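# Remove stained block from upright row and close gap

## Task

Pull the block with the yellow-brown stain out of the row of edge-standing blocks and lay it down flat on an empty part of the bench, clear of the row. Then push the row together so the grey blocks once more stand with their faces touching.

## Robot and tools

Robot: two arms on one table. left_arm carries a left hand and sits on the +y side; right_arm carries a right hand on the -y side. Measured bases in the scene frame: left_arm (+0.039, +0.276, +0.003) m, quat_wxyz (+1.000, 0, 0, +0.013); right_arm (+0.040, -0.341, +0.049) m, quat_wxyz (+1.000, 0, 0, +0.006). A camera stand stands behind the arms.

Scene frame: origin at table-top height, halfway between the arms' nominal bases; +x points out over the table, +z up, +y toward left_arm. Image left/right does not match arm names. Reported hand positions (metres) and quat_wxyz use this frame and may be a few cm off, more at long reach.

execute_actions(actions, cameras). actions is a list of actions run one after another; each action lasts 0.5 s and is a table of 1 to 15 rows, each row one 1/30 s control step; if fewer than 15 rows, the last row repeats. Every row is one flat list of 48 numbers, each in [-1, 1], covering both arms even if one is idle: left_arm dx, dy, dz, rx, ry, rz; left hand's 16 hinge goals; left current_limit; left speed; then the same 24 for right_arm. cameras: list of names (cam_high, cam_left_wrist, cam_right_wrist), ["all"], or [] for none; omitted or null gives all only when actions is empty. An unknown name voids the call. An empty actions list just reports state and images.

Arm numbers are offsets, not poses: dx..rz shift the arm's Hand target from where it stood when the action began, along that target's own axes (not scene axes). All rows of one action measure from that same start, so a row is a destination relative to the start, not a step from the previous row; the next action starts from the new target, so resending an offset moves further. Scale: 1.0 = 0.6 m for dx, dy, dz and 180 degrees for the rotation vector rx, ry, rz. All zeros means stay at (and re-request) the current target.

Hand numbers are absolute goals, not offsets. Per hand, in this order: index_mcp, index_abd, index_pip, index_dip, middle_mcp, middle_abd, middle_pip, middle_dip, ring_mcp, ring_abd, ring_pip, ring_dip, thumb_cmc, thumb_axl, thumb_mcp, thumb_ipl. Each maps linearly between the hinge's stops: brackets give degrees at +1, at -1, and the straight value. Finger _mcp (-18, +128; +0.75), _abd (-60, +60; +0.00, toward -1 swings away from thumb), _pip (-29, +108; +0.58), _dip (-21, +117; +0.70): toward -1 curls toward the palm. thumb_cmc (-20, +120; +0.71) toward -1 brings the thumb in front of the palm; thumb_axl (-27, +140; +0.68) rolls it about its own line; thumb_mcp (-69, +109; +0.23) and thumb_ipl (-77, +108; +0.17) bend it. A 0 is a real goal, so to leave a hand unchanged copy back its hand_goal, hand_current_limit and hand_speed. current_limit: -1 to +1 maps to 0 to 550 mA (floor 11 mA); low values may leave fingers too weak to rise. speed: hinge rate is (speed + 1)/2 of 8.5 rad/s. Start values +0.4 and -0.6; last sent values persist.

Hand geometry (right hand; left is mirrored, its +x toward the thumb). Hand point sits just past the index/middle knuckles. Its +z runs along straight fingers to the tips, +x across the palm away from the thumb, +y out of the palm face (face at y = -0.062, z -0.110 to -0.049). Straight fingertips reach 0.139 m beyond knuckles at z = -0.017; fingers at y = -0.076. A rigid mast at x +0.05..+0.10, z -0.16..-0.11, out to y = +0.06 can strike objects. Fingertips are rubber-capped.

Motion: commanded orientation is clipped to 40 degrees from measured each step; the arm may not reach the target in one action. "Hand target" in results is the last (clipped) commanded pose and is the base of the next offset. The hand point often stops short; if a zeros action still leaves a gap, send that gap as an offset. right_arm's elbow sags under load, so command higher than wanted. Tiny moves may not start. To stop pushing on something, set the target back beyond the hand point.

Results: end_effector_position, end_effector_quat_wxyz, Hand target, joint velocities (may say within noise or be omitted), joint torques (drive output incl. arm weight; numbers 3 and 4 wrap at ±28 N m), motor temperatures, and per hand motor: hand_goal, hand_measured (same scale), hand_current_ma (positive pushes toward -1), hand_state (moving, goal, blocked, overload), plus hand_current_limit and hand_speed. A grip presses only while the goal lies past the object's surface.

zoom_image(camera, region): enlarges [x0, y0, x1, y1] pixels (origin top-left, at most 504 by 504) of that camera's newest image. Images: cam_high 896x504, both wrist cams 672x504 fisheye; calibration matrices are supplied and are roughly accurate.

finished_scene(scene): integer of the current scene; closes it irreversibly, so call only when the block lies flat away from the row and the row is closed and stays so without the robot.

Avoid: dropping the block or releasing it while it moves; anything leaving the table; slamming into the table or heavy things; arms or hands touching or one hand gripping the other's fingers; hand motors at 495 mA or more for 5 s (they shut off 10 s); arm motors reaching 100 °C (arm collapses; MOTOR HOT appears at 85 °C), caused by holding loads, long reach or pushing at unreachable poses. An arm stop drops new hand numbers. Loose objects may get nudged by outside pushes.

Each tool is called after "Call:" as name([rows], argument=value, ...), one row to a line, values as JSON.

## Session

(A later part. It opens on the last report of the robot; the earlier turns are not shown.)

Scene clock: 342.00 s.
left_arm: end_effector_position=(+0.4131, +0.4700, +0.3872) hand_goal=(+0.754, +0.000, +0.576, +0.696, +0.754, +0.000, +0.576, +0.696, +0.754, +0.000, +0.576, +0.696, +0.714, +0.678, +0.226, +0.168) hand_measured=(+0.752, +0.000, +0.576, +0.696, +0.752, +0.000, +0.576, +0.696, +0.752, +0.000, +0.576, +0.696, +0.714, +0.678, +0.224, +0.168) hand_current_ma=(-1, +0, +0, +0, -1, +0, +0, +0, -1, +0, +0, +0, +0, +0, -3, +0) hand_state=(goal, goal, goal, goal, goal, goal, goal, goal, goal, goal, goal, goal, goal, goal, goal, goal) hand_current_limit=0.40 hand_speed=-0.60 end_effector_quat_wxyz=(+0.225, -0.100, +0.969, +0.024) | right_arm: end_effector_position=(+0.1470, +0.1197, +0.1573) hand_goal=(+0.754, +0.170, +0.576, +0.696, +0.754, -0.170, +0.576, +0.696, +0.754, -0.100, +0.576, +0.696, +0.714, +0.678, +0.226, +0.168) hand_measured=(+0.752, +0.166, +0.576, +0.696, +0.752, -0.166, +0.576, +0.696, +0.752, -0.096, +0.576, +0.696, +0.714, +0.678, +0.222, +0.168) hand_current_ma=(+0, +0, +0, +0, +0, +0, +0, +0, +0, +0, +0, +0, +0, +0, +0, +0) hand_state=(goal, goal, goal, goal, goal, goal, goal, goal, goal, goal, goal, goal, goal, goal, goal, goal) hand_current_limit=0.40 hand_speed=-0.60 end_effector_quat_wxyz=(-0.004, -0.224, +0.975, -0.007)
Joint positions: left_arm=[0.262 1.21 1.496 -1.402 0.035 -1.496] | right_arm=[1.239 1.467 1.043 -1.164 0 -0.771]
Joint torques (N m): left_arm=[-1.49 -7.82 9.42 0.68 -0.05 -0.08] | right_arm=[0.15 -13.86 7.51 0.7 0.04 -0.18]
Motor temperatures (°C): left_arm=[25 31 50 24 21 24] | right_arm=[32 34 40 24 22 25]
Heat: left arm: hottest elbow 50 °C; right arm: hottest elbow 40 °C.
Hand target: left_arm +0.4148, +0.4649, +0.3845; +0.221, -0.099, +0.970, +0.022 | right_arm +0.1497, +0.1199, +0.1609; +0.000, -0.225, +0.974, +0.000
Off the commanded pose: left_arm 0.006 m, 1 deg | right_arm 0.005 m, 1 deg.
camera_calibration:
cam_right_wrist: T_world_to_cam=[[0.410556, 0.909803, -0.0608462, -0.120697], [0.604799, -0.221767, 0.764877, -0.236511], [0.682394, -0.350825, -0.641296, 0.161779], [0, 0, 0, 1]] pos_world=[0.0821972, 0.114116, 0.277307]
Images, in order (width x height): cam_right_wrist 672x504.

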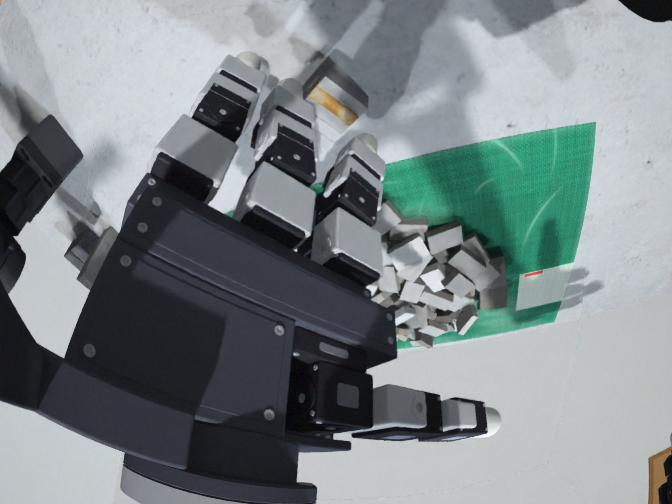

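Call:
execute_actions([
  [[0,0,0,0,0,0,0.754,0,0.576,0.696,0.754,0,0.576,0.696,0.754,0,0.576,0.696,0.714,0.678,0.226,0.168,0.4,-0.6,-0.0075,0.0005,0.037,0,0,0,0.754,0.17,0.576,0.696,0.754,-0.17,0.576,0.696,0.754,-0.1,0.576,0.696,0.714,0.678,0.226,0.168,0.4,-0.6]],
], cameras=["cam_right_wrist","cam_high"])

Call:
zoom_image(camera="cam_right_wrist", region=[250, 20, 430, 160])

Call:
zoom_image(camera="cam_high", region=[330, 190, 400, 260])

Scene clock: 359.30 s.
left_arm: end_effector_position=(+0.4131, +0.4700, +0.3872) hand_goal=(+0.754, +0.000, +0.576, +0.696, +0.754, +0.000, +0.576, +0.696, +0.754, +0.000, +0.576, +0.696, +0.714, +0.678, +0.226, +0.168) hand_measured=(+0.752, +0.000, +0.576, +0.696, +0.752, +0.000, +0.576, +0.696, +0.752, +0.000, +0.576, +0.696, +0.714, +0.678, +0.224, +0.168) hand_current_ma=(-1, +0, +0, +0, -1, +0, +0, +0, -1, +0, +0, +0, +0, +0, -3, +0) hand_state=(goal, goal, goal, goal, goal, goal, goal, goal, goal, goal, goal, goal, goal, goal, goal, goal) hand_current_limit=0.40 hand_speed=-0.60 end_effector_quat_wxyz=(+0.225, -0.100, +0.969, +0.024) | right_arm: end_effector_position=(+0.1480, +0.1243, +0.1522) hand_goal=(+0.754, +0.170, +0.576, +0.696, +0.754, -0.170, +0.576, +0.696, +0.754, -0.100, +0.576, +0.696, +0.714, +0.678, +0.226, +0.168) hand_measured=(+0.752, +0.166, +0.576, +0.696, +0.754, -0.172, +0.576, +0.696, +0.752, -0.096, +0.576, +0.696, +0.714, +0.678, +0.222, +0.168) hand_current_ma=(+0, +0, +0, +0, +0, +0, +0, +0, +0, +0, +0, +0, +0, +0, +0, +0) hand_state=(goal, goal, goal, goal, goal, goal, goal, goal, goal, goal, goal, goal, goal, goal, goal, goal) hand_current_limit=0.40 hand_speed=-0.60 end_effector_quat_wxyz=(+0.005, -0.227, +0.974, +0.008)
Joint positions: left_arm=[0.262 1.21 1.496 -1.402 0.035 -1.496] | right_arm=[1.239 1.467 1.021 -1.107 0 -0.778]
Joint torques (N m): left_arm=[-1.32 -7.77 9.4 0.58 -0.08 -0.06] | right_arm=[-0.85 -10.7 7.12 0.94 0.02 -0.19]
Heat: left arm: hottest elbow 49 °C; right arm: hottest elbow 39 °C.
Hand target: left_arm +0.4148, +0.4649, +0.3845; +0.221, -0.099, +0.970, +0.022 | right_arm +0.1535, +0.1220, +0.1387; +0.000, -0.226, +0.974, +0.000
Off the commanded pose: left_arm 0.006 m, 1 deg | right_arm 0.015 m, 1 deg.
camera_calibration:
cam_right_wrist: T_world_to_cam=[[0.405084, 0.913899, -0.0263605, -0.130604], [0.598018, -0.243041, 0.763744, -0.228301], [0.691579, -0.325145, -0.64498, 0.155488], [0, 0, 0, 1]] pos_world=[0.0819011, 0.114428, 0.271207]
Images, in order (width x height): cam_high 896x504, cam_right_wrist 672x504.

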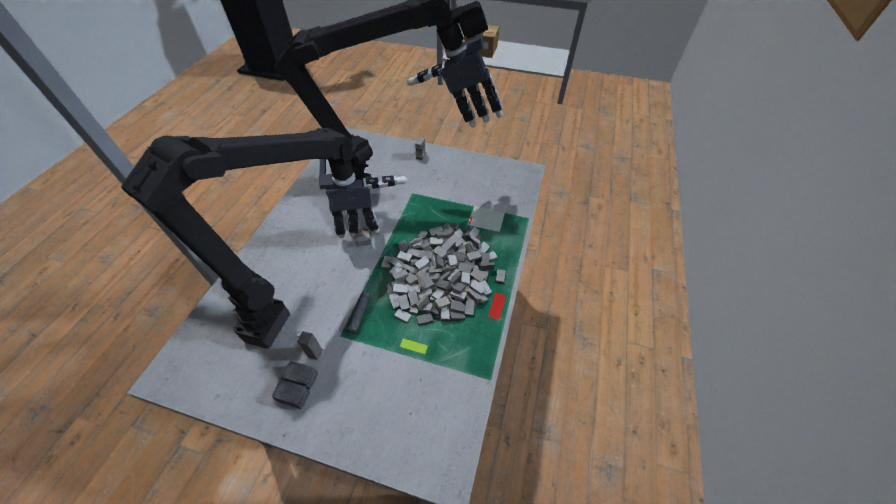

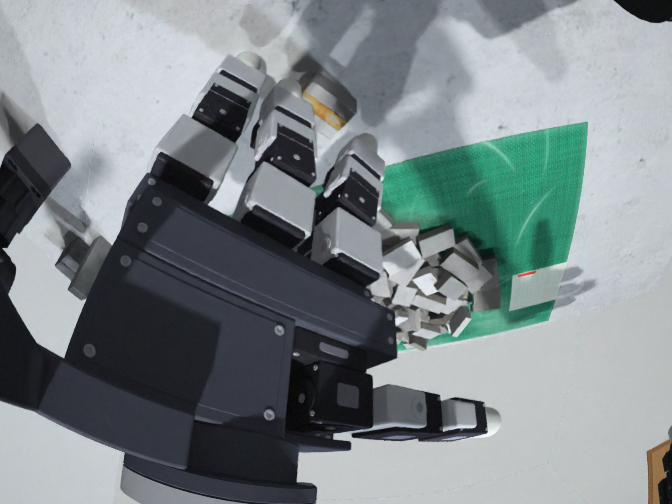

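Scaled by 2.800 from the camera's 672x504 image, which has a finer 960x720 frame.

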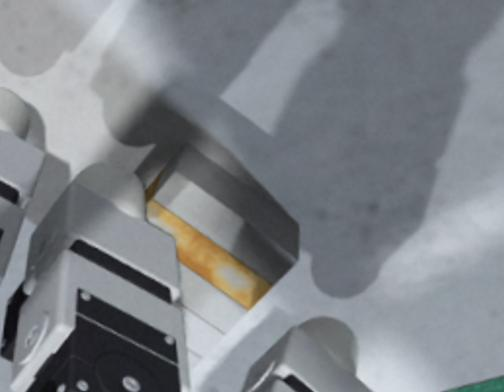

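Scaled by 7.200 from the camera's 896x504 image, which has a finer 1280x720 frame.

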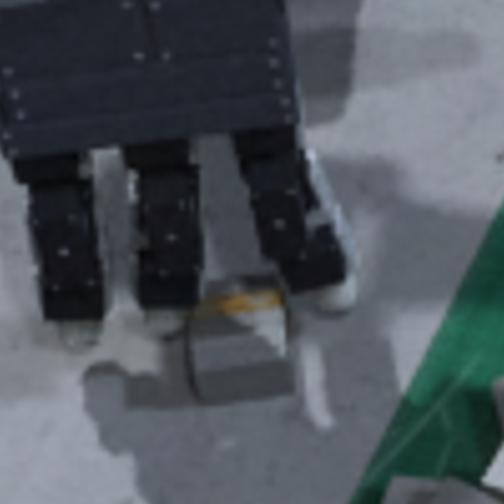

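Call:
execute_actions([
  [[0,0,0,0,0,0,0.754,0,0.576,0.696,0.754,0,0.576,0.696,0.754,0,0.576,0.696,0.714,0.678,0.226,0.168,0.4,-0.6,0,0,0,0,0,0,0.754,0.17,0.576,0.696,0.754,-0.17,0.576,0.696,0.754,-0.1,0.576,0.696,0.714,0.678,0.226,0.168,0.4,-0.6]],
], cameras=["cam_right_wrist"])

Call:
zoom_image(camera="cam_right_wrist", region=[250, 20, 430, 160])

Scene clock: 372.63 s.
left_arm: end_effector_position=(+0.4131, +0.4700, +0.3872) hand_goal=(+0.754, +0.000, +0.576, +0.696, +0.754, +0.000, +0.576, +0.696, +0.754, +0.000, +0.576, +0.696, +0.714, +0.678, +0.226, +0.168) hand_measured=(+0.752, +0.000, +0.576, +0.696, +0.752, +0.000, +0.576, +0.696, +0.752, +0.000, +0.576, +0.696, +0.714, +0.678, +0.224, +0.168) hand_current_ma=(-1, +0, +0, +0, -1, +0, +0, +0, -1, +0, +0, +0, +0, +0, -3, +0) hand_state=(goal, goal, goal, goal, goal, goal, goal, goal, goal, goal, goal, goal, goal, goal, goal, goal) hand_current_limit=0.40 hand_speed=-0.60 end_effector_quat_wxyz=(+0.225, -0.100, +0.969, +0.024) | right_arm: end_effector_position=(+0.1480, +0.1243, +0.1522) hand_goal=(+0.754, +0.170, +0.576, +0.696, +0.754, -0.170, +0.576, +0.696, +0.754, -0.100, +0.576, +0.696, +0.714, +0.678, +0.226, +0.168) hand_measured=(+0.752, +0.166, +0.576, +0.696, +0.754, -0.172, +0.576, +0.696, +0.752, -0.096, +0.576, +0.696, +0.714, +0.678, +0.222, +0.168) hand_current_ma=(+0, +0, +0, +0, +0, +0, +0, +0, +0, +0, +0, +0, +0, +0, +0, +0) hand_state=(goal, goal, goal, goal, goal, goal, goal, goal, goal, goal, goal, goal, goal, goal, goal, goal) hand_current_limit=0.40 hand_speed=-0.60 end_effector_quat_wxyz=(+0.005, -0.227, +0.974, +0.008)
Joint positions: left_arm=[0.262 1.21 1.496 -1.402 0.035 -1.496] | right_arm=[1.239 1.467 1.021 -1.107 0 -0.778]
Joint torques (N m): left_arm=[-1.67 -7.71 9.46 0.68 -0.07 -0.07] | right_arm=[-0.73 -10.64 7.15 0.94 0.02 -0.19]
Heat: left arm: hottest elbow 48 °C; right arm: hottest elbow 38 °C.
Hand target: left_arm +0.4148, +0.4649, +0.3845; +0.221, -0.099, +0.970, +0.022 | right_arm +0.1536, +0.1220, +0.1387; +0.000, -0.226, +0.974, +0.000
Off the commanded pose: left_arm 0.006 m, 1 deg | right_arm 0.015 m, 1 deg.
camera_calibration:
cam_right_wrist: T_world_to_cam=[[0.405084, 0.913899, -0.0263605, -0.130604], [0.598018, -0.243041, 0.763744, -0.228301], [0.691579, -0.325145, -0.64498, 0.155488], [0, 0, 0, 1]] pos_world=[0.0819011, 0.114428, 0.271207]
Images, in order (width x height): cam_right_wrist 672x504.

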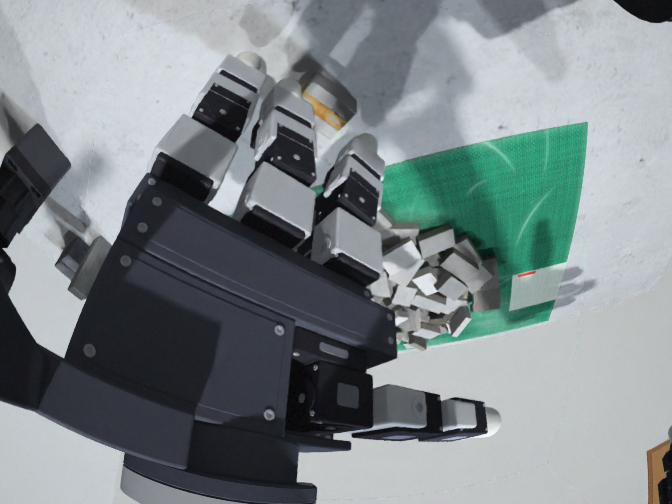

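Scaled by 2.800 from the camera's 672x504 image, which has a finer 960x720 frame.

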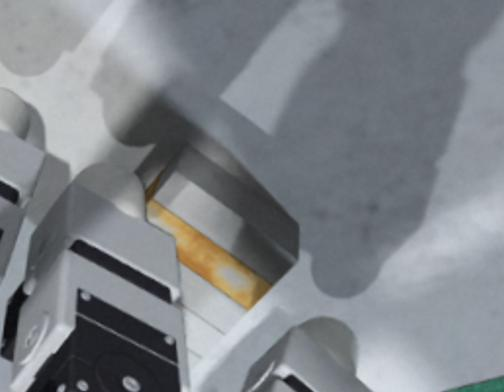

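Call:
execute_actions([
  [[0,0,0,0,0,0,0.754,0,0.576,0.696,0.754,0,0.576,0.696,0.754,0,0.576,0.696,0.714,0.678,0.226,0.168,0.4,-0.6,0.0044,-0.009,0.02,0,0,0,0.754,0.17,0.576,0.696,0.754,-0.17,0.576,0.696,0.754,-0.1,0.576,0.696,0.714,0.678,0.226,0.168,0.4,-0.6]],
], cameras=["cam_right_wrist"])

Call:
zoom_image(camera="cam_right_wrist", region=[250, 20, 430, 160])

Scene clock: 381.53 s.
left_arm: end_effector_position=(+0.4131, +0.4700, +0.3872) hand_goal=(+0.754, +0.000, +0.576, +0.696, +0.754, +0.000, +0.576, +0.696, +0.754, +0.000, +0.576, +0.696, +0.714, +0.678, +0.226, +0.168) hand_measured=(+0.752, +0.000, +0.576, +0.696, +0.752, +0.000, +0.576, +0.696, +0.752, +0.000, +0.576, +0.696, +0.714, +0.678, +0.224, +0.168) hand_current_ma=(-1, +0, +0, +0, -1, +0, +0, +0, -1, +0, +0, +0, +0, +0, -3, +0) hand_state=(goal, goal, goal, goal, goal, goal, goal, goal, goal, goal, goal, goal, goal, goal, goal, goal) hand_current_limit=0.40 hand_speed=-0.60 end_effector_quat_wxyz=(+0.225, -0.100, +0.969, +0.024) | right_arm: end_effector_position=(+0.1488, +0.1185, +0.1403) hand_goal=(+0.754, +0.170, +0.576, +0.696, +0.754, -0.170, +0.576, +0.696, +0.754, -0.100, +0.576, +0.696, +0.714, +0.678, +0.226, +0.168) hand_measured=(+0.752, +0.166, +0.576, +0.696, +0.754, -0.172, +0.576, +0.696, +0.752, -0.096, +0.576, +0.696, +0.714, +0.678, +0.222, +0.168) hand_current_ma=(+0, +0, +0, +0, +0, +0, +0, +0, +0, +0, +0, +0, +0, +0, +0, +0) hand_state=(goal, goal, goal, goal, goal, goal, goal, goal, goal, goal, goal, goal, goal, goal, goal, goal) hand_current_limit=0.40 hand_speed=-0.60 end_effector_quat_wxyz=(+0.005, -0.227, +0.974, +0.009)
Joint positions: left_arm=[0.262 1.21 1.496 -1.402 0.035 -1.496] | right_arm=[1.233 1.467 0.986 -1.07 0 -0.782]
Joint torques (N m): left_arm=[-1.44 -8.12 9.43 0.58 -0.06 -0.06] | right_arm=[-0.62 -10.4 7.09 0.95 0.03 -0.18]
Heat: left arm: hottest elbow 48 °C; right arm: hottest elbow 38 °C.
Hand target: left_arm +0.4148, +0.4649, +0.3845; +0.221, -0.099, +0.970, +0.022 | right_arm +0.1537, +0.1161, +0.1269; +0.000, -0.225, +0.974, +0.000
Off the commanded pose: left_arm 0.006 m, 1 deg | right_arm 0.015 m, 1 deg.
camera_calibration:
cam_right_wrist: T_world_to_cam=[[0.406533, 0.913309, -0.024456, -0.126228], [0.59712, -0.24534, 0.763712, -0.220697], [0.691505, -0.325077, -0.645093, 0.145475], [0, 0, 0, 1]] pos_world=[0.0825018, 0.10843, 0.259307]
Images, in order (width x height): cam_right_wrist 672x504.

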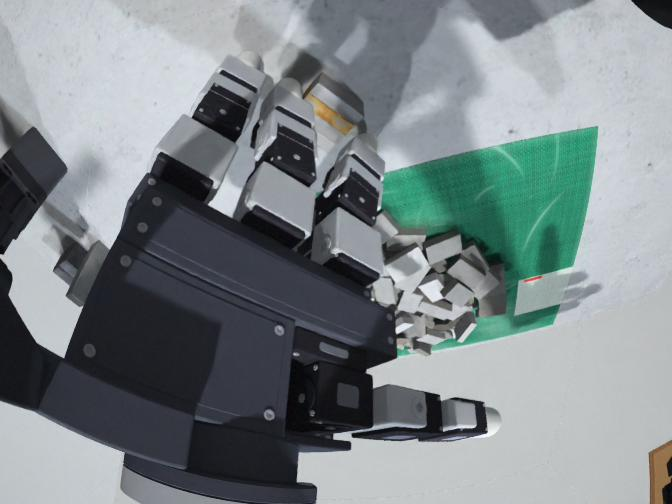

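Scaled by 2.800 from the camera's 672x504 image, which has a finer 960x720 frame.

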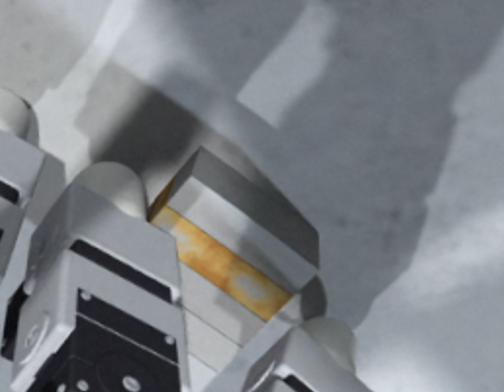

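Call:
execute_actions([
  [[0,0,0,0,0,0,0.754,0,0.576,0.696,0.754,0,0.576,0.696,0.754,0,0.576,0.696,0.714,0.678,0.226,0.168,0.4,-0.6,0,0.001,0.0115,0,0,0,0.754,0.17,0.576,0.696,0.754,-0.17,0.576,0.696,0.754,-0.1,0.576,0.696,0.714,0.678,0.226,0.168,0.4,-0.6]],
], cameras=["cam_right_wrist","cam_high"])

Call:
zoom_image(camera="cam_right_wrist", region=[250, 20, 430, 160])

Call:
zoom_image(camera="cam_high", region=[330, 200, 390, 260])

Scene clock: 392.30 s.
left_arm: end_effector_position=(+0.4131, +0.4700, +0.3872) hand_goal=(+0.754, +0.000, +0.576, +0.696, +0.754, +0.000, +0.576, +0.696, +0.754, +0.000, +0.576, +0.696, +0.714, +0.678, +0.226, +0.168) hand_measured=(+0.752, +0.000, +0.576, +0.696, +0.752, +0.000, +0.576, +0.696, +0.752, +0.000, +0.576, +0.696, +0.714, +0.678, +0.224, +0.168) hand_current_ma=(-1, +0, +0, +0, -1, +0, +0, +0, -1, +0, +0, +0, +0, +0, -3, +0) hand_state=(goal, goal, goal, goal, goal, goal, goal, goal, goal, goal, goal, goal, goal, goal, goal, goal) hand_current_limit=0.40 hand_speed=-0.60 end_effector_quat_wxyz=(+0.225, -0.100, +0.969, +0.024) | right_arm: end_effector_position=(+0.1487, +0.1186, +0.1358) hand_goal=(+0.754, +0.170, +0.576, +0.696, +0.754, -0.170, +0.576, +0.696, +0.754, -0.100, +0.576, +0.696, +0.714, +0.678, +0.226, +0.168) hand_measured=(+0.752, +0.166, +0.576, +0.696, +0.756, -0.180, +0.576, +0.696, +0.752, -0.096, +0.576, +0.696, +0.714, +0.678, +0.222, +0.168) hand_current_ma=(+0, +0, +0, +0, +0, -1, +0, +0, +0, +0, +0, +0, +0, +0, +0, +0) hand_state=(goal, goal, goal, goal, goal, goal, goal, goal, goal, goal, goal, goal, goal, goal, goal, goal) hand_current_limit=0.40 hand_speed=-0.60 end_effector_quat_wxyz=(+0.005, -0.227, +0.974, +0.009)
Joint positions: left_arm=[0.262 1.21 1.496 -1.402 0.035 -1.496] | right_arm=[1.233 1.473 0.978 -1.055 -0.001 -0.783]
Joint torques (N m): left_arm=[-1.2 -7.71 9.48 0.59 -0.08 -0.04] | right_arm=[-0.67 -9.93 6.89 1.07 0.03 -0.19]
Heat: left arm: hottest elbow 48 °C; right arm: hottest elbow 37 °C.
Hand target: left_arm +0.4148, +0.4649, +0.3845; +0.221, -0.099, +0.970, +0.022 | right_arm +0.1534, +0.1165, +0.1198; +0.000, -0.226, +0.974, +0.000
Off the commanded pose: left_arm 0.006 m, 1 deg | right_arm 0.017 m, 1 deg.
camera_calibration:
cam_right_wrist: T_world_to_cam=[[0.406165, 0.913502, -0.0233205, -0.12653], [0.597231, -0.246054, 0.763396, -0.21706], [0.691625, -0.323992, -0.64551, 0.142454], [0, 0, 0, 1]] pos_world=[0.0825017, 0.108331, 0.254708]
Images, in order (width x height): cam_high 896x504, cam_right_wrist 672x504.

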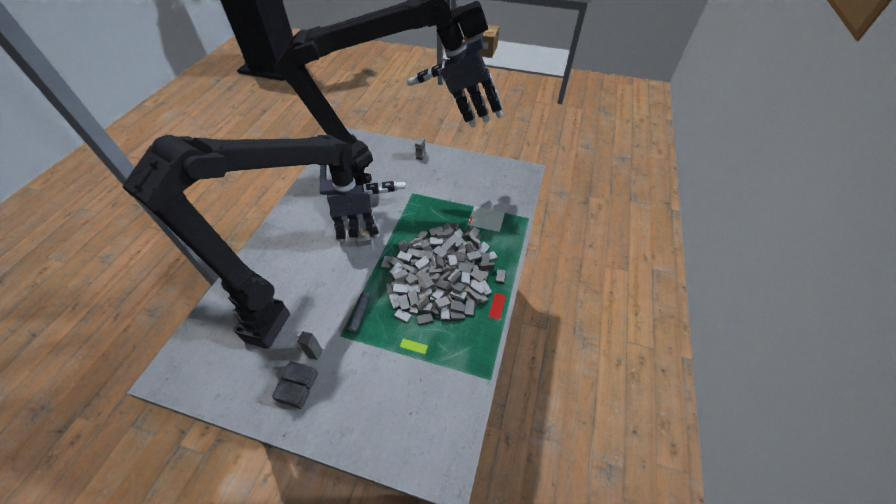

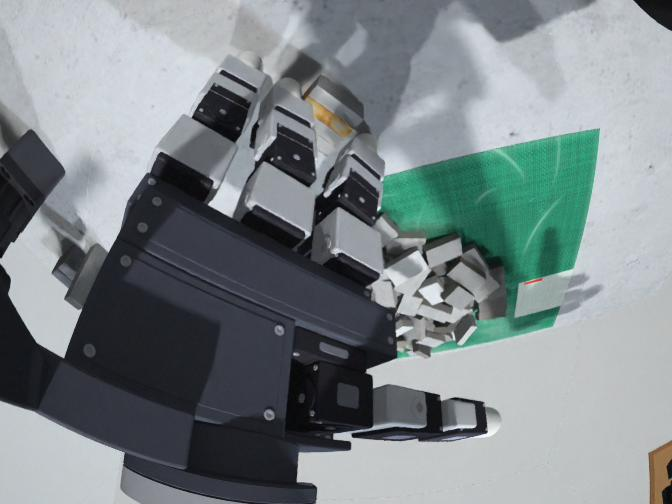

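Scaled by 2.800 from the camera's 672x504 image, which has a finer 960x720 frame.

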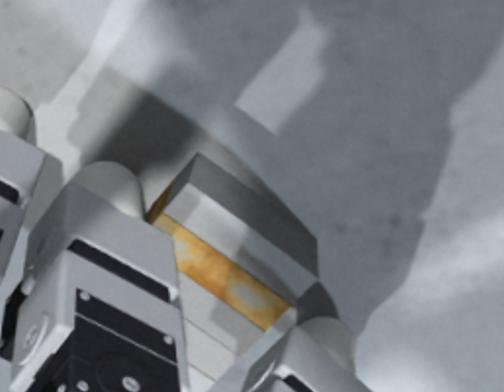

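Scaled by 8.400 from the camera's 896x504 image, which has a finer 1280x720 frame.

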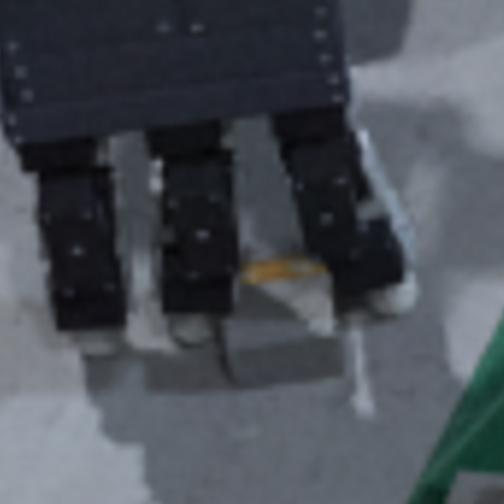

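Call:
execute_actions(actions=[], cameras=["cam_left_wrist","cam_high"])

Call:
zoom_image(camera="cam_left_wrist", region=[225, 320, 305, 400])

Call:
zoom_image(camera="cam_high", region=[340, 215, 385, 255])

Scene clock: 414.53 s.
left_arm: end_effector_position=(+0.4131, +0.4700, +0.3872) hand_goal=(+0.754, +0.000, +0.576, +0.696, +0.754, +0.000, +0.576, +0.696, +0.754, +0.000, +0.576, +0.696, +0.714, +0.678, +0.226, +0.168) hand_measured=(+0.752, +0.000, +0.576, +0.696, +0.752, +0.000, +0.576, +0.696, +0.752, +0.000, +0.576, +0.696, +0.714, +0.678, +0.224, +0.168) hand_current_ma=(-1, +0, +0, +0, -1, +0, +0, +0, -1, +0, +0, +0, +0, +0, -3, +0) hand_state=(goal, goal, goal, goal, goal, goal, goal, goal, goal, goal, goal, goal, goal, goal, goal, goal) hand_current_limit=0.40 hand_speed=-0.60 end_effector_quat_wxyz=(+0.225, -0.100, +0.969, +0.024) | right_arm: end_effector_position=(+0.1487, +0.1186, +0.1358) hand_goal=(+0.754, +0.170, +0.576, +0.696, +0.754, -0.170, +0.576, +0.696, +0.754, -0.100, +0.576, +0.696, +0.714, +0.678, +0.226, +0.168) hand_measured=(+0.752, +0.166, +0.576, +0.696, +0.756, -0.180, +0.576, +0.696, +0.752, -0.096, +0.576, +0.696, +0.714, +0.678, +0.222, +0.168) hand_current_ma=(+0, +0, +0, +0, +0, -1, +0, +0, +0, +0, +0, +0, +0, +0, +0, +0) hand_state=(goal, goal, goal, goal, goal, goal, goal, goal, goal, goal, goal, goal, goal, goal, goal, goal) hand_current_limit=0.40 hand_speed=-0.60 end_effector_quat_wxyz=(+0.005, -0.227, +0.974, +0.009)
Joint positions: left_arm=[0.262 1.21 1.496 -1.402 0.035 -1.496] | right_arm=[1.233 1.473 0.978 -1.055 -0.001 -0.783]
Joint velocities: within noise
Joint torques (N m): left_arm=[-1.44 -8.12 9.48 0.65 -0.06 -0.07] | right_arm=[-0.67 -9.93 6.84 1.1 0.06 -0.18]
Motor temperatures (°C): left_arm=[25 29 47 23 21 24] | right_arm=[32 35 36 24 22 25]
Heat: left arm: hottest elbow 47 °C; right arm: hottest elbow 36 °C.
Hand target: left_arm +0.4148, +0.4649, +0.3845; +0.221, -0.099, +0.970, +0.022 | right_arm +0.1534, +0.1165, +0.1198; +0.000, -0.226, +0.974, +0.000
Off the commanded pose: left_arm 0.006 m, 1 deg | right_arm 0.017 m, 1 deg.
camera_calibration:
cam_left_wrist: T_world_to_cam=[[0.825936, -0.474408, 0.304577, -0.263934], [-0.563755, -0.698011, 0.441543, 0.344117], [0.00312664, -0.536393, -0.843962, 0.703855], [0, 0, 0, 1]] pos_world=[0.40979, 0.492528, 0.522473]
Images, in order (width x height): cam_high 896x504, cam_left_wrist 672x504.

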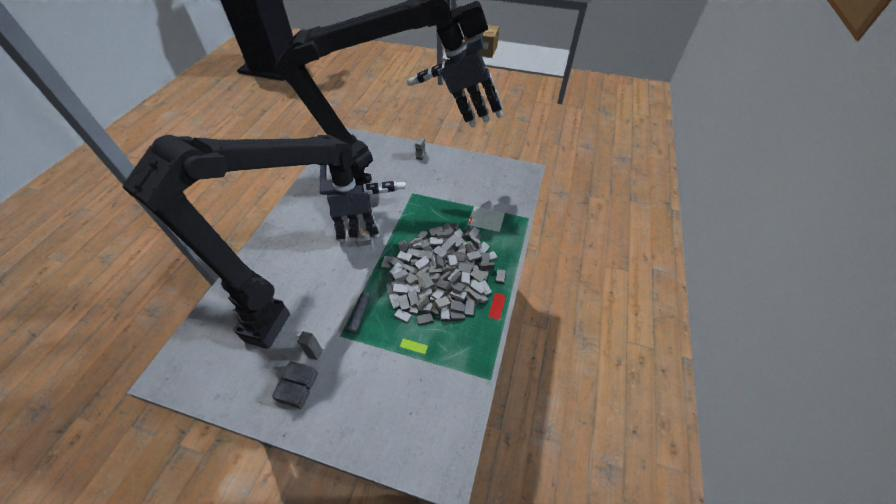

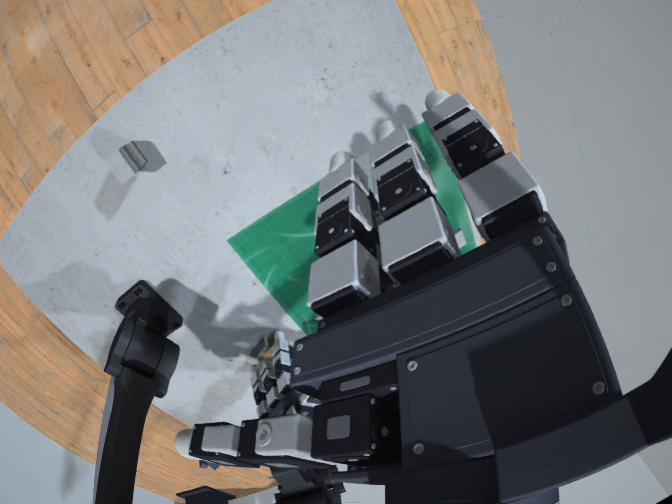

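Scaled by 6.300 from the camera's 672x504 image, which has a finer 960x720 frame.

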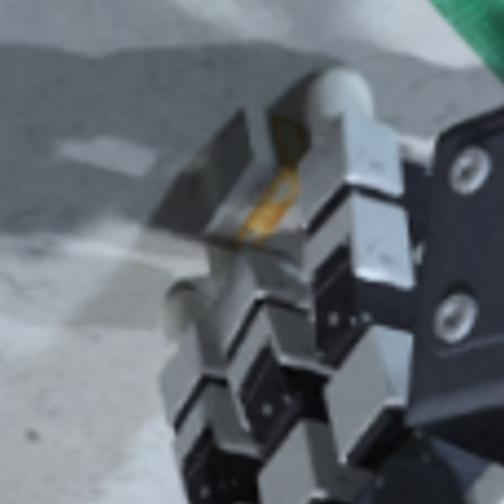

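Scaled by 11.200 from the camera's 896x504 image, which has a finer 1280x720 frame.

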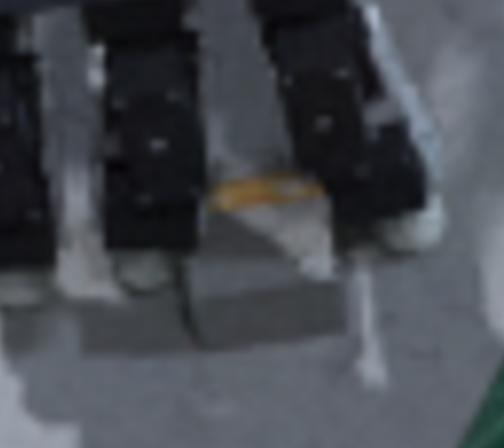

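Call:
execute_actions([
  [[0,0,0,0,0,0,0.754,0,0.576,0.696,0.754,0,0.576,0.696,0.754,0,0.576,0.696,0.714,0.678,0.226,0.168,0.4,-0.6,0.013,0.0156,-0.067,0,0,0,0.754,0.17,0.576,0.696,0.754,-0.17,0.576,0.696,0.754,-0.1,0.576,0.696,0.714,0.678,0.226,0.168,0.4,-0.6]],
], cameras=["cam_right_wrist","cam_left_wrist","cam_high"])

Call:
zoom_image(camera="cam_right_wrist", region=[250, 20, 430, 160])

Call:
zoom_image(camera="cam_left_wrist", region=[225, 320, 305, 400])

Call:
zoom_image(camera="cam_high", region=[340, 215, 385, 255])

Scene clock: 434.77 s.
left_arm: end_effector_position=(+0.4131, +0.4700, +0.3872) hand_goal=(+0.754, +0.000, +0.576, +0.696, +0.754, +0.000, +0.576, +0.696, +0.754, +0.000, +0.576, +0.696, +0.714, +0.678, +0.226, +0.168) hand_measured=(+0.752, +0.000, +0.576, +0.696, +0.752, +0.000, +0.576, +0.696, +0.752, +0.000, +0.576, +0.696, +0.714, +0.678, +0.224, +0.168) hand_current_ma=(-1, +0, +0, +0, -1, +0, +0, +0, -1, +0, +0, +0, +0, +0, -3, +0) hand_state=(goal, goal, goal, goal, goal, goal, goal, goal, goal, goal, goal, goal, goal, goal, goal, goal) hand_current_limit=0.40 hand_speed=-0.60 end_effector_quat_wxyz=(+0.225, -0.100, +0.969, +0.024) | right_arm: end_effector_position=(+0.1434, +0.1055, +0.1381) hand_goal=(+0.754, +0.170, +0.576, +0.696, +0.754, -0.170, +0.576, +0.696, +0.754, -0.100, +0.576, +0.696, +0.714, +0.678, +0.226, +0.168) hand_measured=(+0.748, +0.178, +0.572, +0.694, +0.754, -0.172, +0.576, +0.696, +0.752, -0.098, +0.576, +0.696, +0.714, +0.678, +0.222, +0.168) hand_current_ma=(+0, +1, +0, +0, +0, +0, +0, +0, +0, +0, +0, +0, +0, +0, +0, +0) hand_state=(goal, goal, goal, goal, goal, goal, goal, goal, goal, goal, goal, goal, goal, goal, goal, goal) hand_current_limit=0.40 hand_speed=-0.60 end_effector_quat_wxyz=(-0.011, -0.223, +0.974, -0.018)
Joint positions: left_arm=[0.262 1.21 1.496 -1.402 0.035 -1.496] | right_arm=[1.237 1.467 0.993 -1.138 0 -0.772]
Joint torques (N m): left_arm=[-1.61 -7.59 9.46 0.66 -0.07 -0.09] | right_arm=[1.85 -13.8 10.99 -0.2 -0.02 0.04]
Heat: left arm: hottest elbow 47 °C; right arm: hottest elbow 35 °C.
Hand target: left_arm +0.4148, +0.4649, +0.3845; +0.221, -0.099, +0.970, +0.022 | right_arm +0.1422, +0.1216, +0.1600; +0.000, -0.226, +0.974, +0.000
Off the commanded pose: left_arm 0.006 m, 1 deg | right_arm 0.027 m, 2 deg.
camera_calibration:
cam_left_wrist: T_world_to_cam=[[0.825936, -0.474408, 0.304577, -0.263934], [-0.563755, -0.698011, 0.441543, 0.344117], [0.00312664, -0.536393, -0.843962, 0.703855], [0, 0, 0, 1]] pos_world=[0.40979, 0.492528, 0.522473]
cam_right_wrist: T_world_to_cam=[[0.411375, 0.907417, -0.0858122, -0.10388], [0.610315, -0.204307, 0.765359, -0.225495], [0.676968, -0.367222, -0.637858, 0.148992], [0, 0, 0, 1]] pos_world=[0.0794938, 0.102905, 0.258706]

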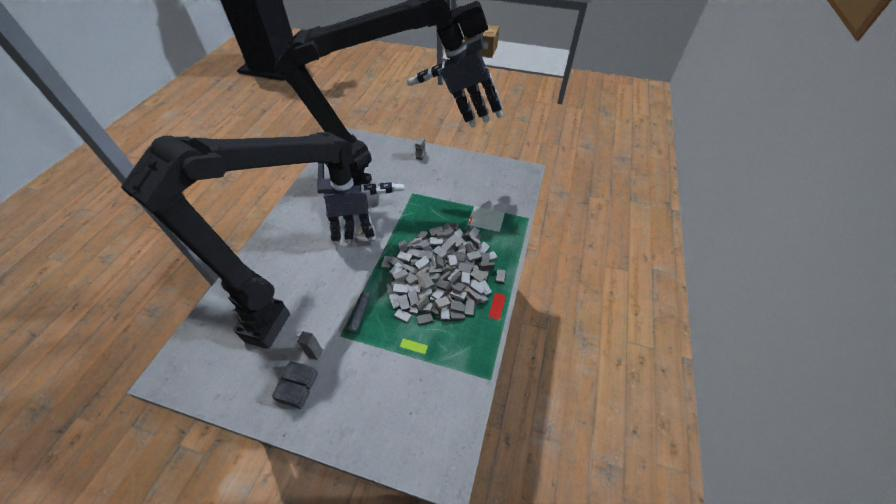

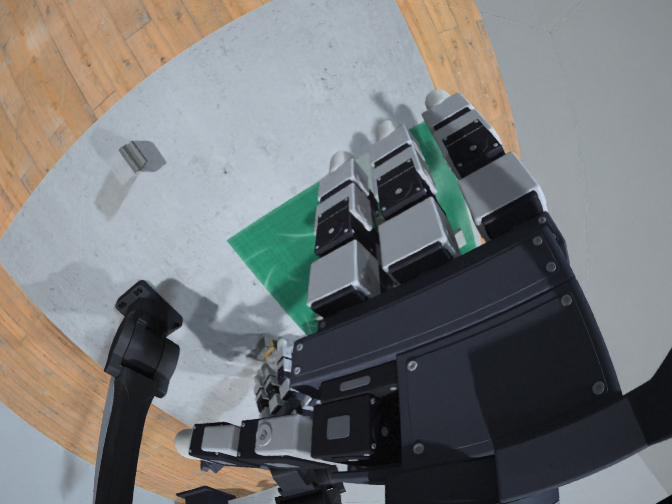

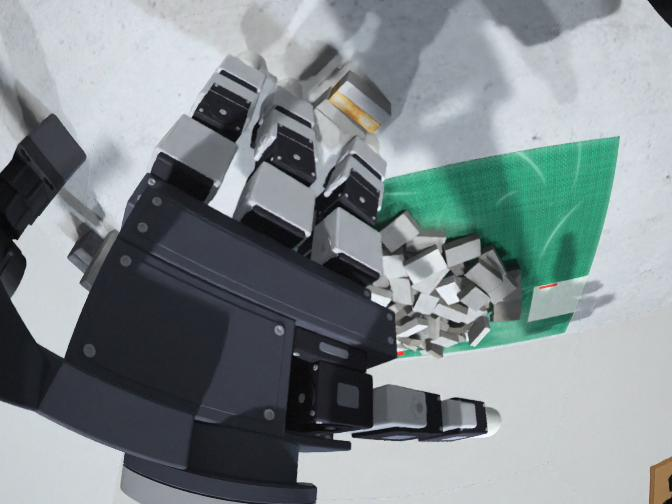

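Scaled by 2.800 from the camera's 672x504 image, which has a finer 960x720 frame.

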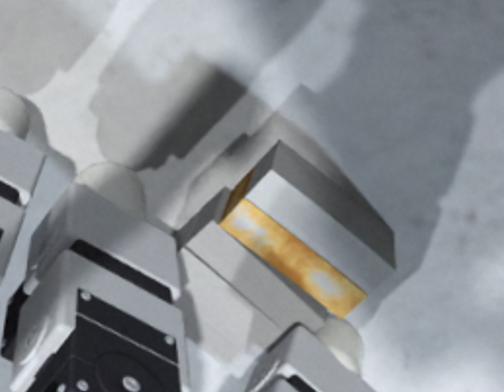

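Scaled by 6.300 from the camera's 672x504 image, which has a finer 960x720 frame.

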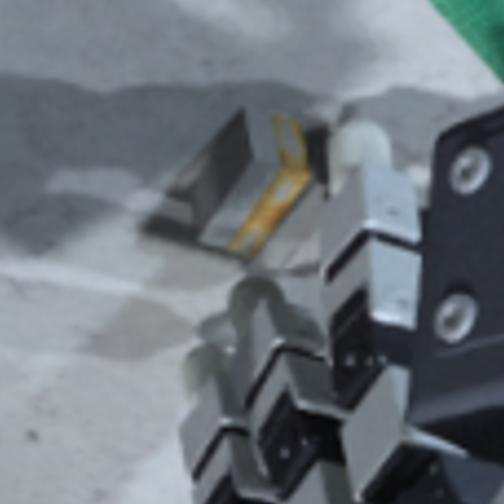

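Scaled by 11.200 from the camera's 896x504 image, which has a finer 1280x720 frame.

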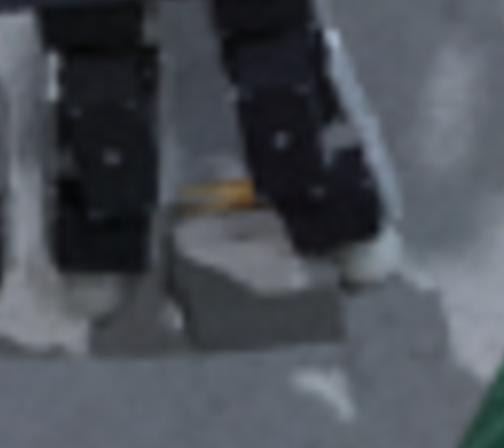

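Call:
zoom_image(camera="cam_right_wrist", region=[305, 60, 405, 150])

Call:
zoom_image(camera="cam_left_wrist", region=[240, 330, 290, 370])

Scaled by 5.040 from the camera's 672x504 image, which has a finer 960x720 frame.

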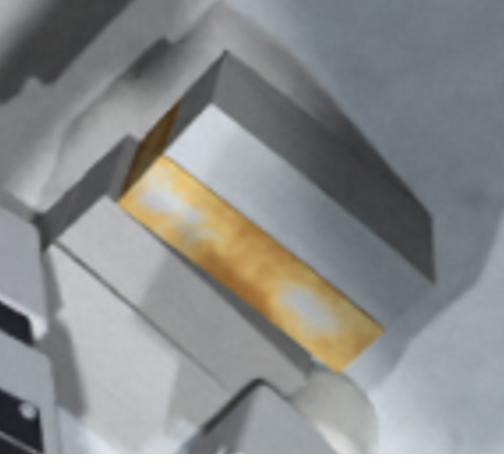

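Scaled by 10.080 from the camera's 672x504 image, which has a finer 960x720 frame.

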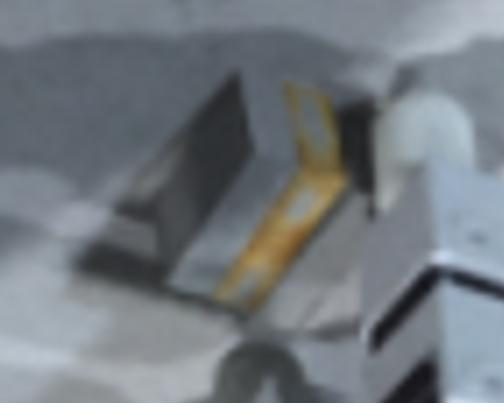

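Call:
execute_actions([
  [[0,0,0,0,0,0,0.754,0,0.576,0.696,0.754,0,0.576,0.696,0.754,0,0.576,0.696,0.714,0.678,0.226,0.168,0.4,-0.6,0,0.011,-0.05,0,0,0,0.754,0.17,0.576,0.696,0.754,-0.17,0.576,0.696,0.754,-0.1,0.576,0.696,0.714,0.678,0.226,0.168,0.4,-0.6]],
], cameras=["cam_right_wrist"])

Call:
zoom_image(camera="cam_right_wrist", region=[250, 20, 430, 160])

Scene clock: 448.43 s.
left_arm: end_effector_position=(+0.4131, +0.4700, +0.3872) hand_goal=(+0.754, +0.000, +0.576, +0.696, +0.754, +0.000, +0.576, +0.696, +0.754, +0.000, +0.576, +0.696, +0.714, +0.678, +0.226, +0.168) hand_measured=(+0.752, +0.000, +0.576, +0.696, +0.752, +0.000, +0.576, +0.696, +0.752, +0.000, +0.576, +0.696, +0.714, +0.678, +0.224, +0.168) hand_current_ma=(-1, +0, +0, +0, -1, +0, +0, +0, -1, +0, +0, +0, +0, +0, -3, +0) hand_state=(goal, goal, goal, goal, goal, goal, goal, goal, goal, goal, goal, goal, goal, goal, goal, goal) hand_current_limit=0.40 hand_speed=-0.60 end_effector_quat_wxyz=(+0.225, -0.100, +0.969, +0.024) | right_arm: end_effector_position=(+0.1400, +0.1136, +0.1729) hand_goal=(+0.754, +0.170, +0.576, +0.696, +0.754, -0.170, +0.576, +0.696, +0.754, -0.100, +0.576, +0.696, +0.714, +0.678, +0.226, +0.168) hand_measured=(+0.750, +0.172, +0.574, +0.694, +0.754, -0.172, +0.576, +0.696, +0.752, -0.098, +0.576, +0.696, +0.714, +0.678, +0.222, +0.168) hand_current_ma=(+0, +0, +0, +0, +0, +0, +0, +0, +0, +0, +0, +0, +0, +0, +0, +0) hand_state=(goal, goal, goal, goal, goal, goal, goal, goal, goal, goal, goal, goal, goal, goal, goal, goal) hand_current_limit=0.40 hand_speed=-0.60 end_effector_quat_wxyz=(-0.008, -0.225, +0.974, -0.014)
Joint positions: left_arm=[0.262 1.21 1.496 -1.402 0.035 -1.496] | right_arm=[1.251 1.438 1.06 -1.224 0 -0.76]
Joint torques (N m): left_arm=[-1.38 -8.35 9.4 0.65 -0.1 -0.09] | right_arm=[1.55 -12.81 11.29 -0.16 0 0.03]
Heat: left arm: hottest elbow 47 °C; right arm: hottest elbow 37 °C.
Hand target: left_arm +0.4148, +0.4649, +0.3845; +0.221, -0.099, +0.970, +0.022 | right_arm +0.1393, +0.1275, +0.1900; +0.000, -0.226, +0.974, +0.000
Off the commanded pose: left_arm 0.006 m, 1 deg | right_arm 0.022 m, 2 deg.
camera_calibration:
cam_right_wrist: T_world_to_cam=[[0.408833, 0.909477, -0.0755434, -0.108442], [0.608222, -0.209824, 0.765532, -0.247439], [0.680383, -0.358922, -0.638947, 0.17525], [0, 0, 0, 1]] pos_world=[0.0755949, 0.109608, 0.293206]
Images, in order (width x height): cam_right_wrist 672x504.

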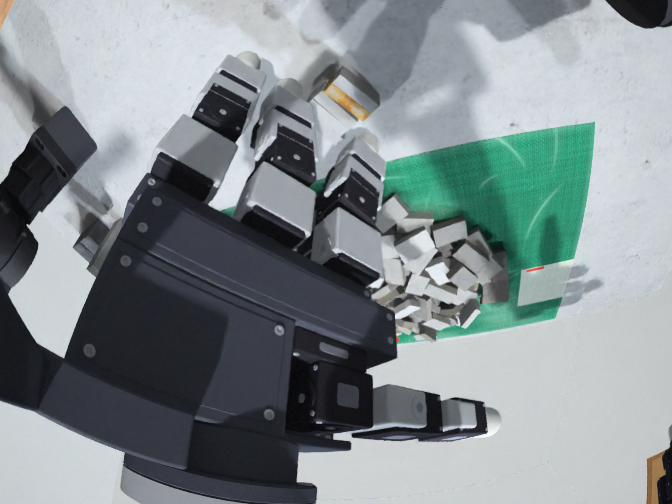

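Scaled by 2.800 from the camera's 672x504 image, which has a finer 960x720 frame.

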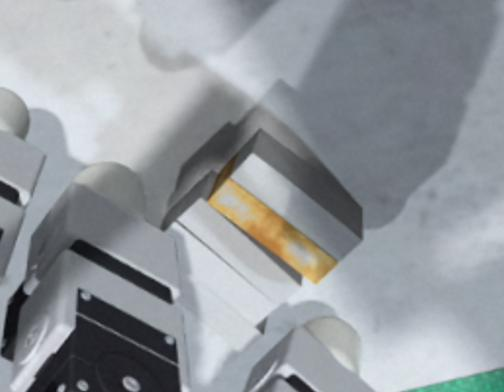

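Call:
zoom_image(camera="cam_right_wrist", region=[300, 50, 390, 140])

Call:
zoom_image(camera="cam_high", region=[345, 220, 385, 252])

Scaled by 5.600 from the camera's 672x504 image, which has a finer 960x720 frame.

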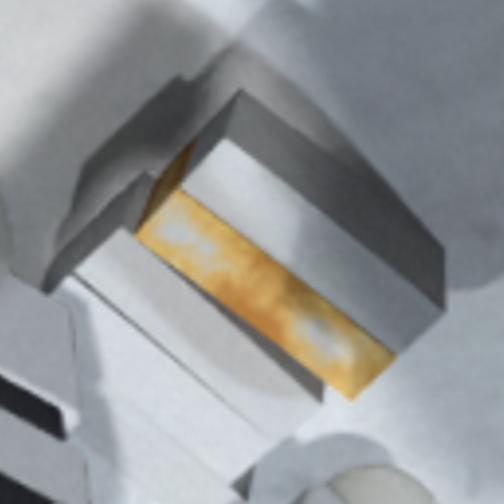

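This scene's latest camera images include none from cam_high. They are from: cam_right_wrist. cam_high's image comes with the result of a call that names it in "cameras".

Call:
execute_actions([
  [[0,0,0,0,0,0,0.754,0,0.576,0.696,0.754,0,0.576,0.696,0.754,0,0.576,0.696,0.714,0.678,0.226,0.168,0.4,-0.6,-0.0085,-0.02,-0.075,0,0,0,0.754,0.17,0.576,0.696,0.754,-0.17,0.576,0.696,0.754,-0.1,0.576,0.696,0.714,0.678,0.226,0.168,0.4,-0.6]],
  [[0,0,0,0,0,0,0.754,0,0.576,0.696,0.754,0,0.576,0.696,0.754,0,0.576,0.696,0.714,0.678,0.226,0.168,0.4,-0.6,0,0,0,0,0,0,0.754,0.17,0.576,0.696,0.754,-0.17,0.576,0.696,0.754,-0.1,0.576,0.696,0.714,0.678,0.226,0.168,0.4,-0.6]],
  [[0,0,0,0,0,0,0.754,0,0.576,0.696,0.754,0,0.576,0.696,0.754,0,0.576,0.696,0.714,0.678,0.226,0.168,0.4,-0.6,0,0,0.122,0,0,0,0.754,0.17,0.576,0.696,0.754,-0.17,0.576,0.696,0.754,-0.1,0.576,0.696,0.714,0.678,0.226,0.168,0.4,-0.6]],
], cameras=["cam_right_wrist","cam_left_wrist","cam_high"])

Call:
zoom_image(camera="cam_right_wrist", region=[300, 50, 390, 140])

Call:
zoom_image(camera="cam_left_wrist", region=[225, 320, 305, 400])

Call:
zoom_image(camera="cam_high", region=[340, 215, 385, 255])

Scene clock: 477.20 s.
left_arm: end_effector_position=(+0.4131, +0.4700, +0.3872) hand_goal=(+0.754, +0.000, +0.576, +0.696, +0.754, +0.000, +0.576, +0.696, +0.754, +0.000, +0.576, +0.696, +0.714, +0.678, +0.226, +0.168) hand_measured=(+0.752, +0.000, +0.576, +0.696, +0.752, +0.000, +0.576, +0.696, +0.752, +0.000, +0.576, +0.696, +0.714, +0.678, +0.224, +0.168) hand_current_ma=(-1, +0, +0, +0, -1, +0, +0, +0, -1, +0, +0, +0, +0, +0, -3, +0) hand_state=(goal, goal, goal, goal, goal, goal, goal, goal, goal, goal, goal, goal, goal, goal, goal, goal) hand_current_limit=0.40 hand_speed=-0.60 end_effector_quat_wxyz=(+0.225, -0.100, +0.969, +0.024) | right_arm: end_effector_position=(+0.1434, +0.1189, +0.1704) hand_goal=(+0.754, +0.170, +0.576, +0.696, +0.754, -0.170, +0.576, +0.696, +0.754, -0.100, +0.576, +0.696, +0.714, +0.678, +0.226, +0.168) hand_measured=(+0.752, +0.172, +0.574, +0.694, +0.754, -0.172, +0.576, +0.696, +0.752, -0.098, +0.576, +0.696, +0.714, +0.678, +0.222, +0.168) hand_current_ma=(+0, +0, +0, +0, +0, +0, +0, +0, +0, +0, +0, +0, +0, +0, +0, +0) hand_state=(goal, goal, goal, goal, goal, goal, goal, goal, goal, goal, goal, goal, goal, goal, goal, goal) hand_current_limit=0.40 hand_speed=-0.60 end_effector_quat_wxyz=(+0.003, -0.227, +0.974, +0.004)
Joint positions: left_arm=[0.262 1.21 1.496 -1.402 0.035 -1.496] | right_arm=[1.246 1.434 1.04 -1.167 0 -0.769]
Joint torques (N m): left_arm=[-1.2 -7.71 9.39 0.69 -0.1 -0.08] | right_arm=[-0.79 -10.75 7.72 0.83 0.02 -0.19]
Heat: left arm: hottest elbow 47 °C; right arm: hottest elbow 40 °C.
Hand target: left_arm +0.4148, +0.4649, +0.3845; +0.221, -0.099, +0.970, +0.022 | right_arm +0.1493, +0.1189, +0.1618; +0.000, -0.225, +0.974, +0.000
Off the commanded pose: left_arm 0.006 m, 1 deg | right_arm 0.010 m, 1 deg.
camera_calibration:
cam_left_wrist: T_world_to_cam=[[0.825936, -0.474408, 0.304577, -0.263934], [-0.563755, -0.698011, 0.441543, 0.344117], [0.00312664, -0.536393, -0.843962, 0.703855], [0, 0, 0, 1]] pos_world=[0.40979, 0.492528, 0.522473]
cam_right_wrist: T_world_to_cam=[[0.406124, 0.913175, -0.0342805, -0.121928], [0.599464, -0.237916, 0.764224, -0.24163], [0.689715, -0.330919, -0.644039, 0.169442], [0, 0, 0, 1]] pos_world=[0.0775003, 0.109925, 0.289607]

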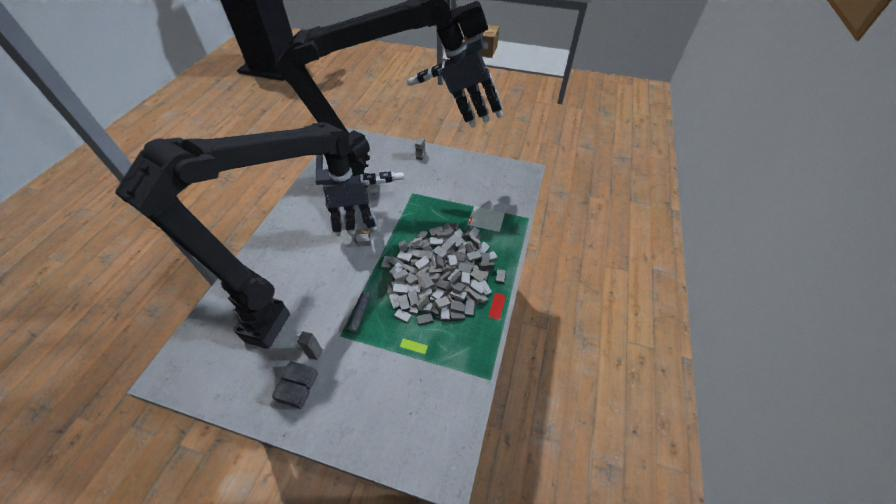

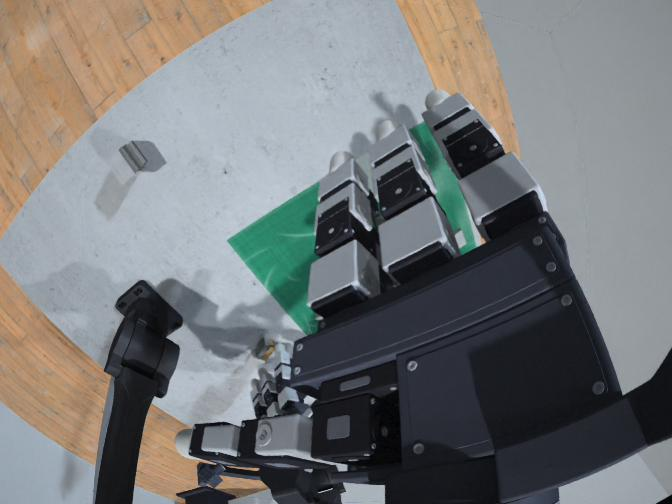

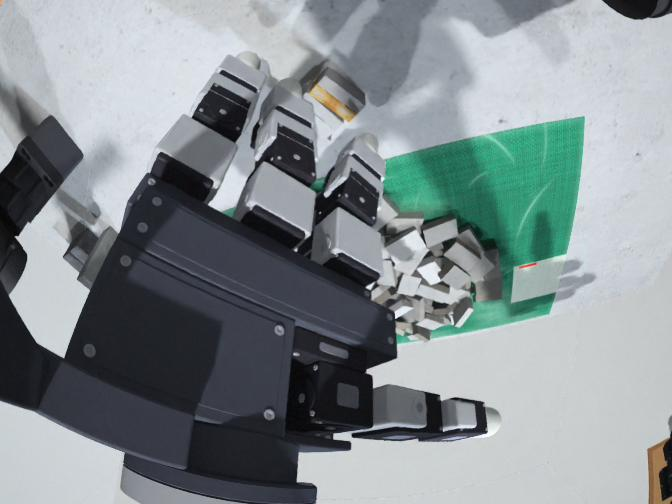

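Scaled by 5.600 from the camera's 672x504 image, which has a finer 960x720 frame.

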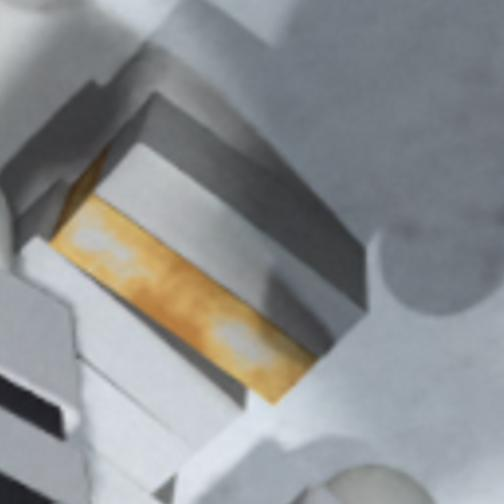

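Scaled by 6.300 from the camera's 672x504 image, which has a finer 960x720 frame.

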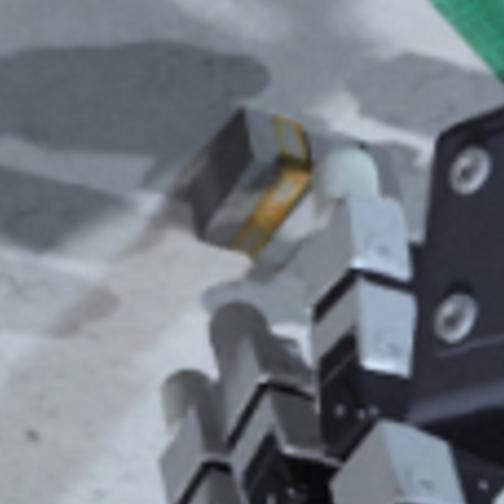

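Scaled by 11.200 from the camera's 896x504 image, which has a finer 1280x720 frame.

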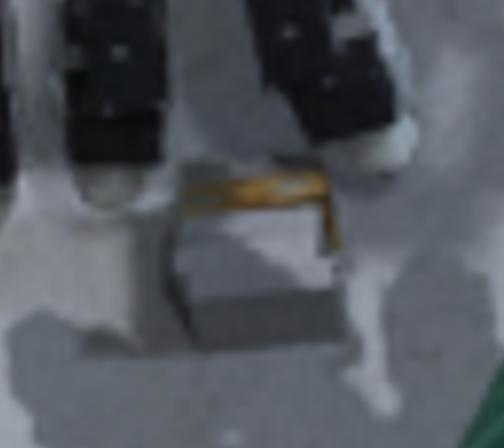

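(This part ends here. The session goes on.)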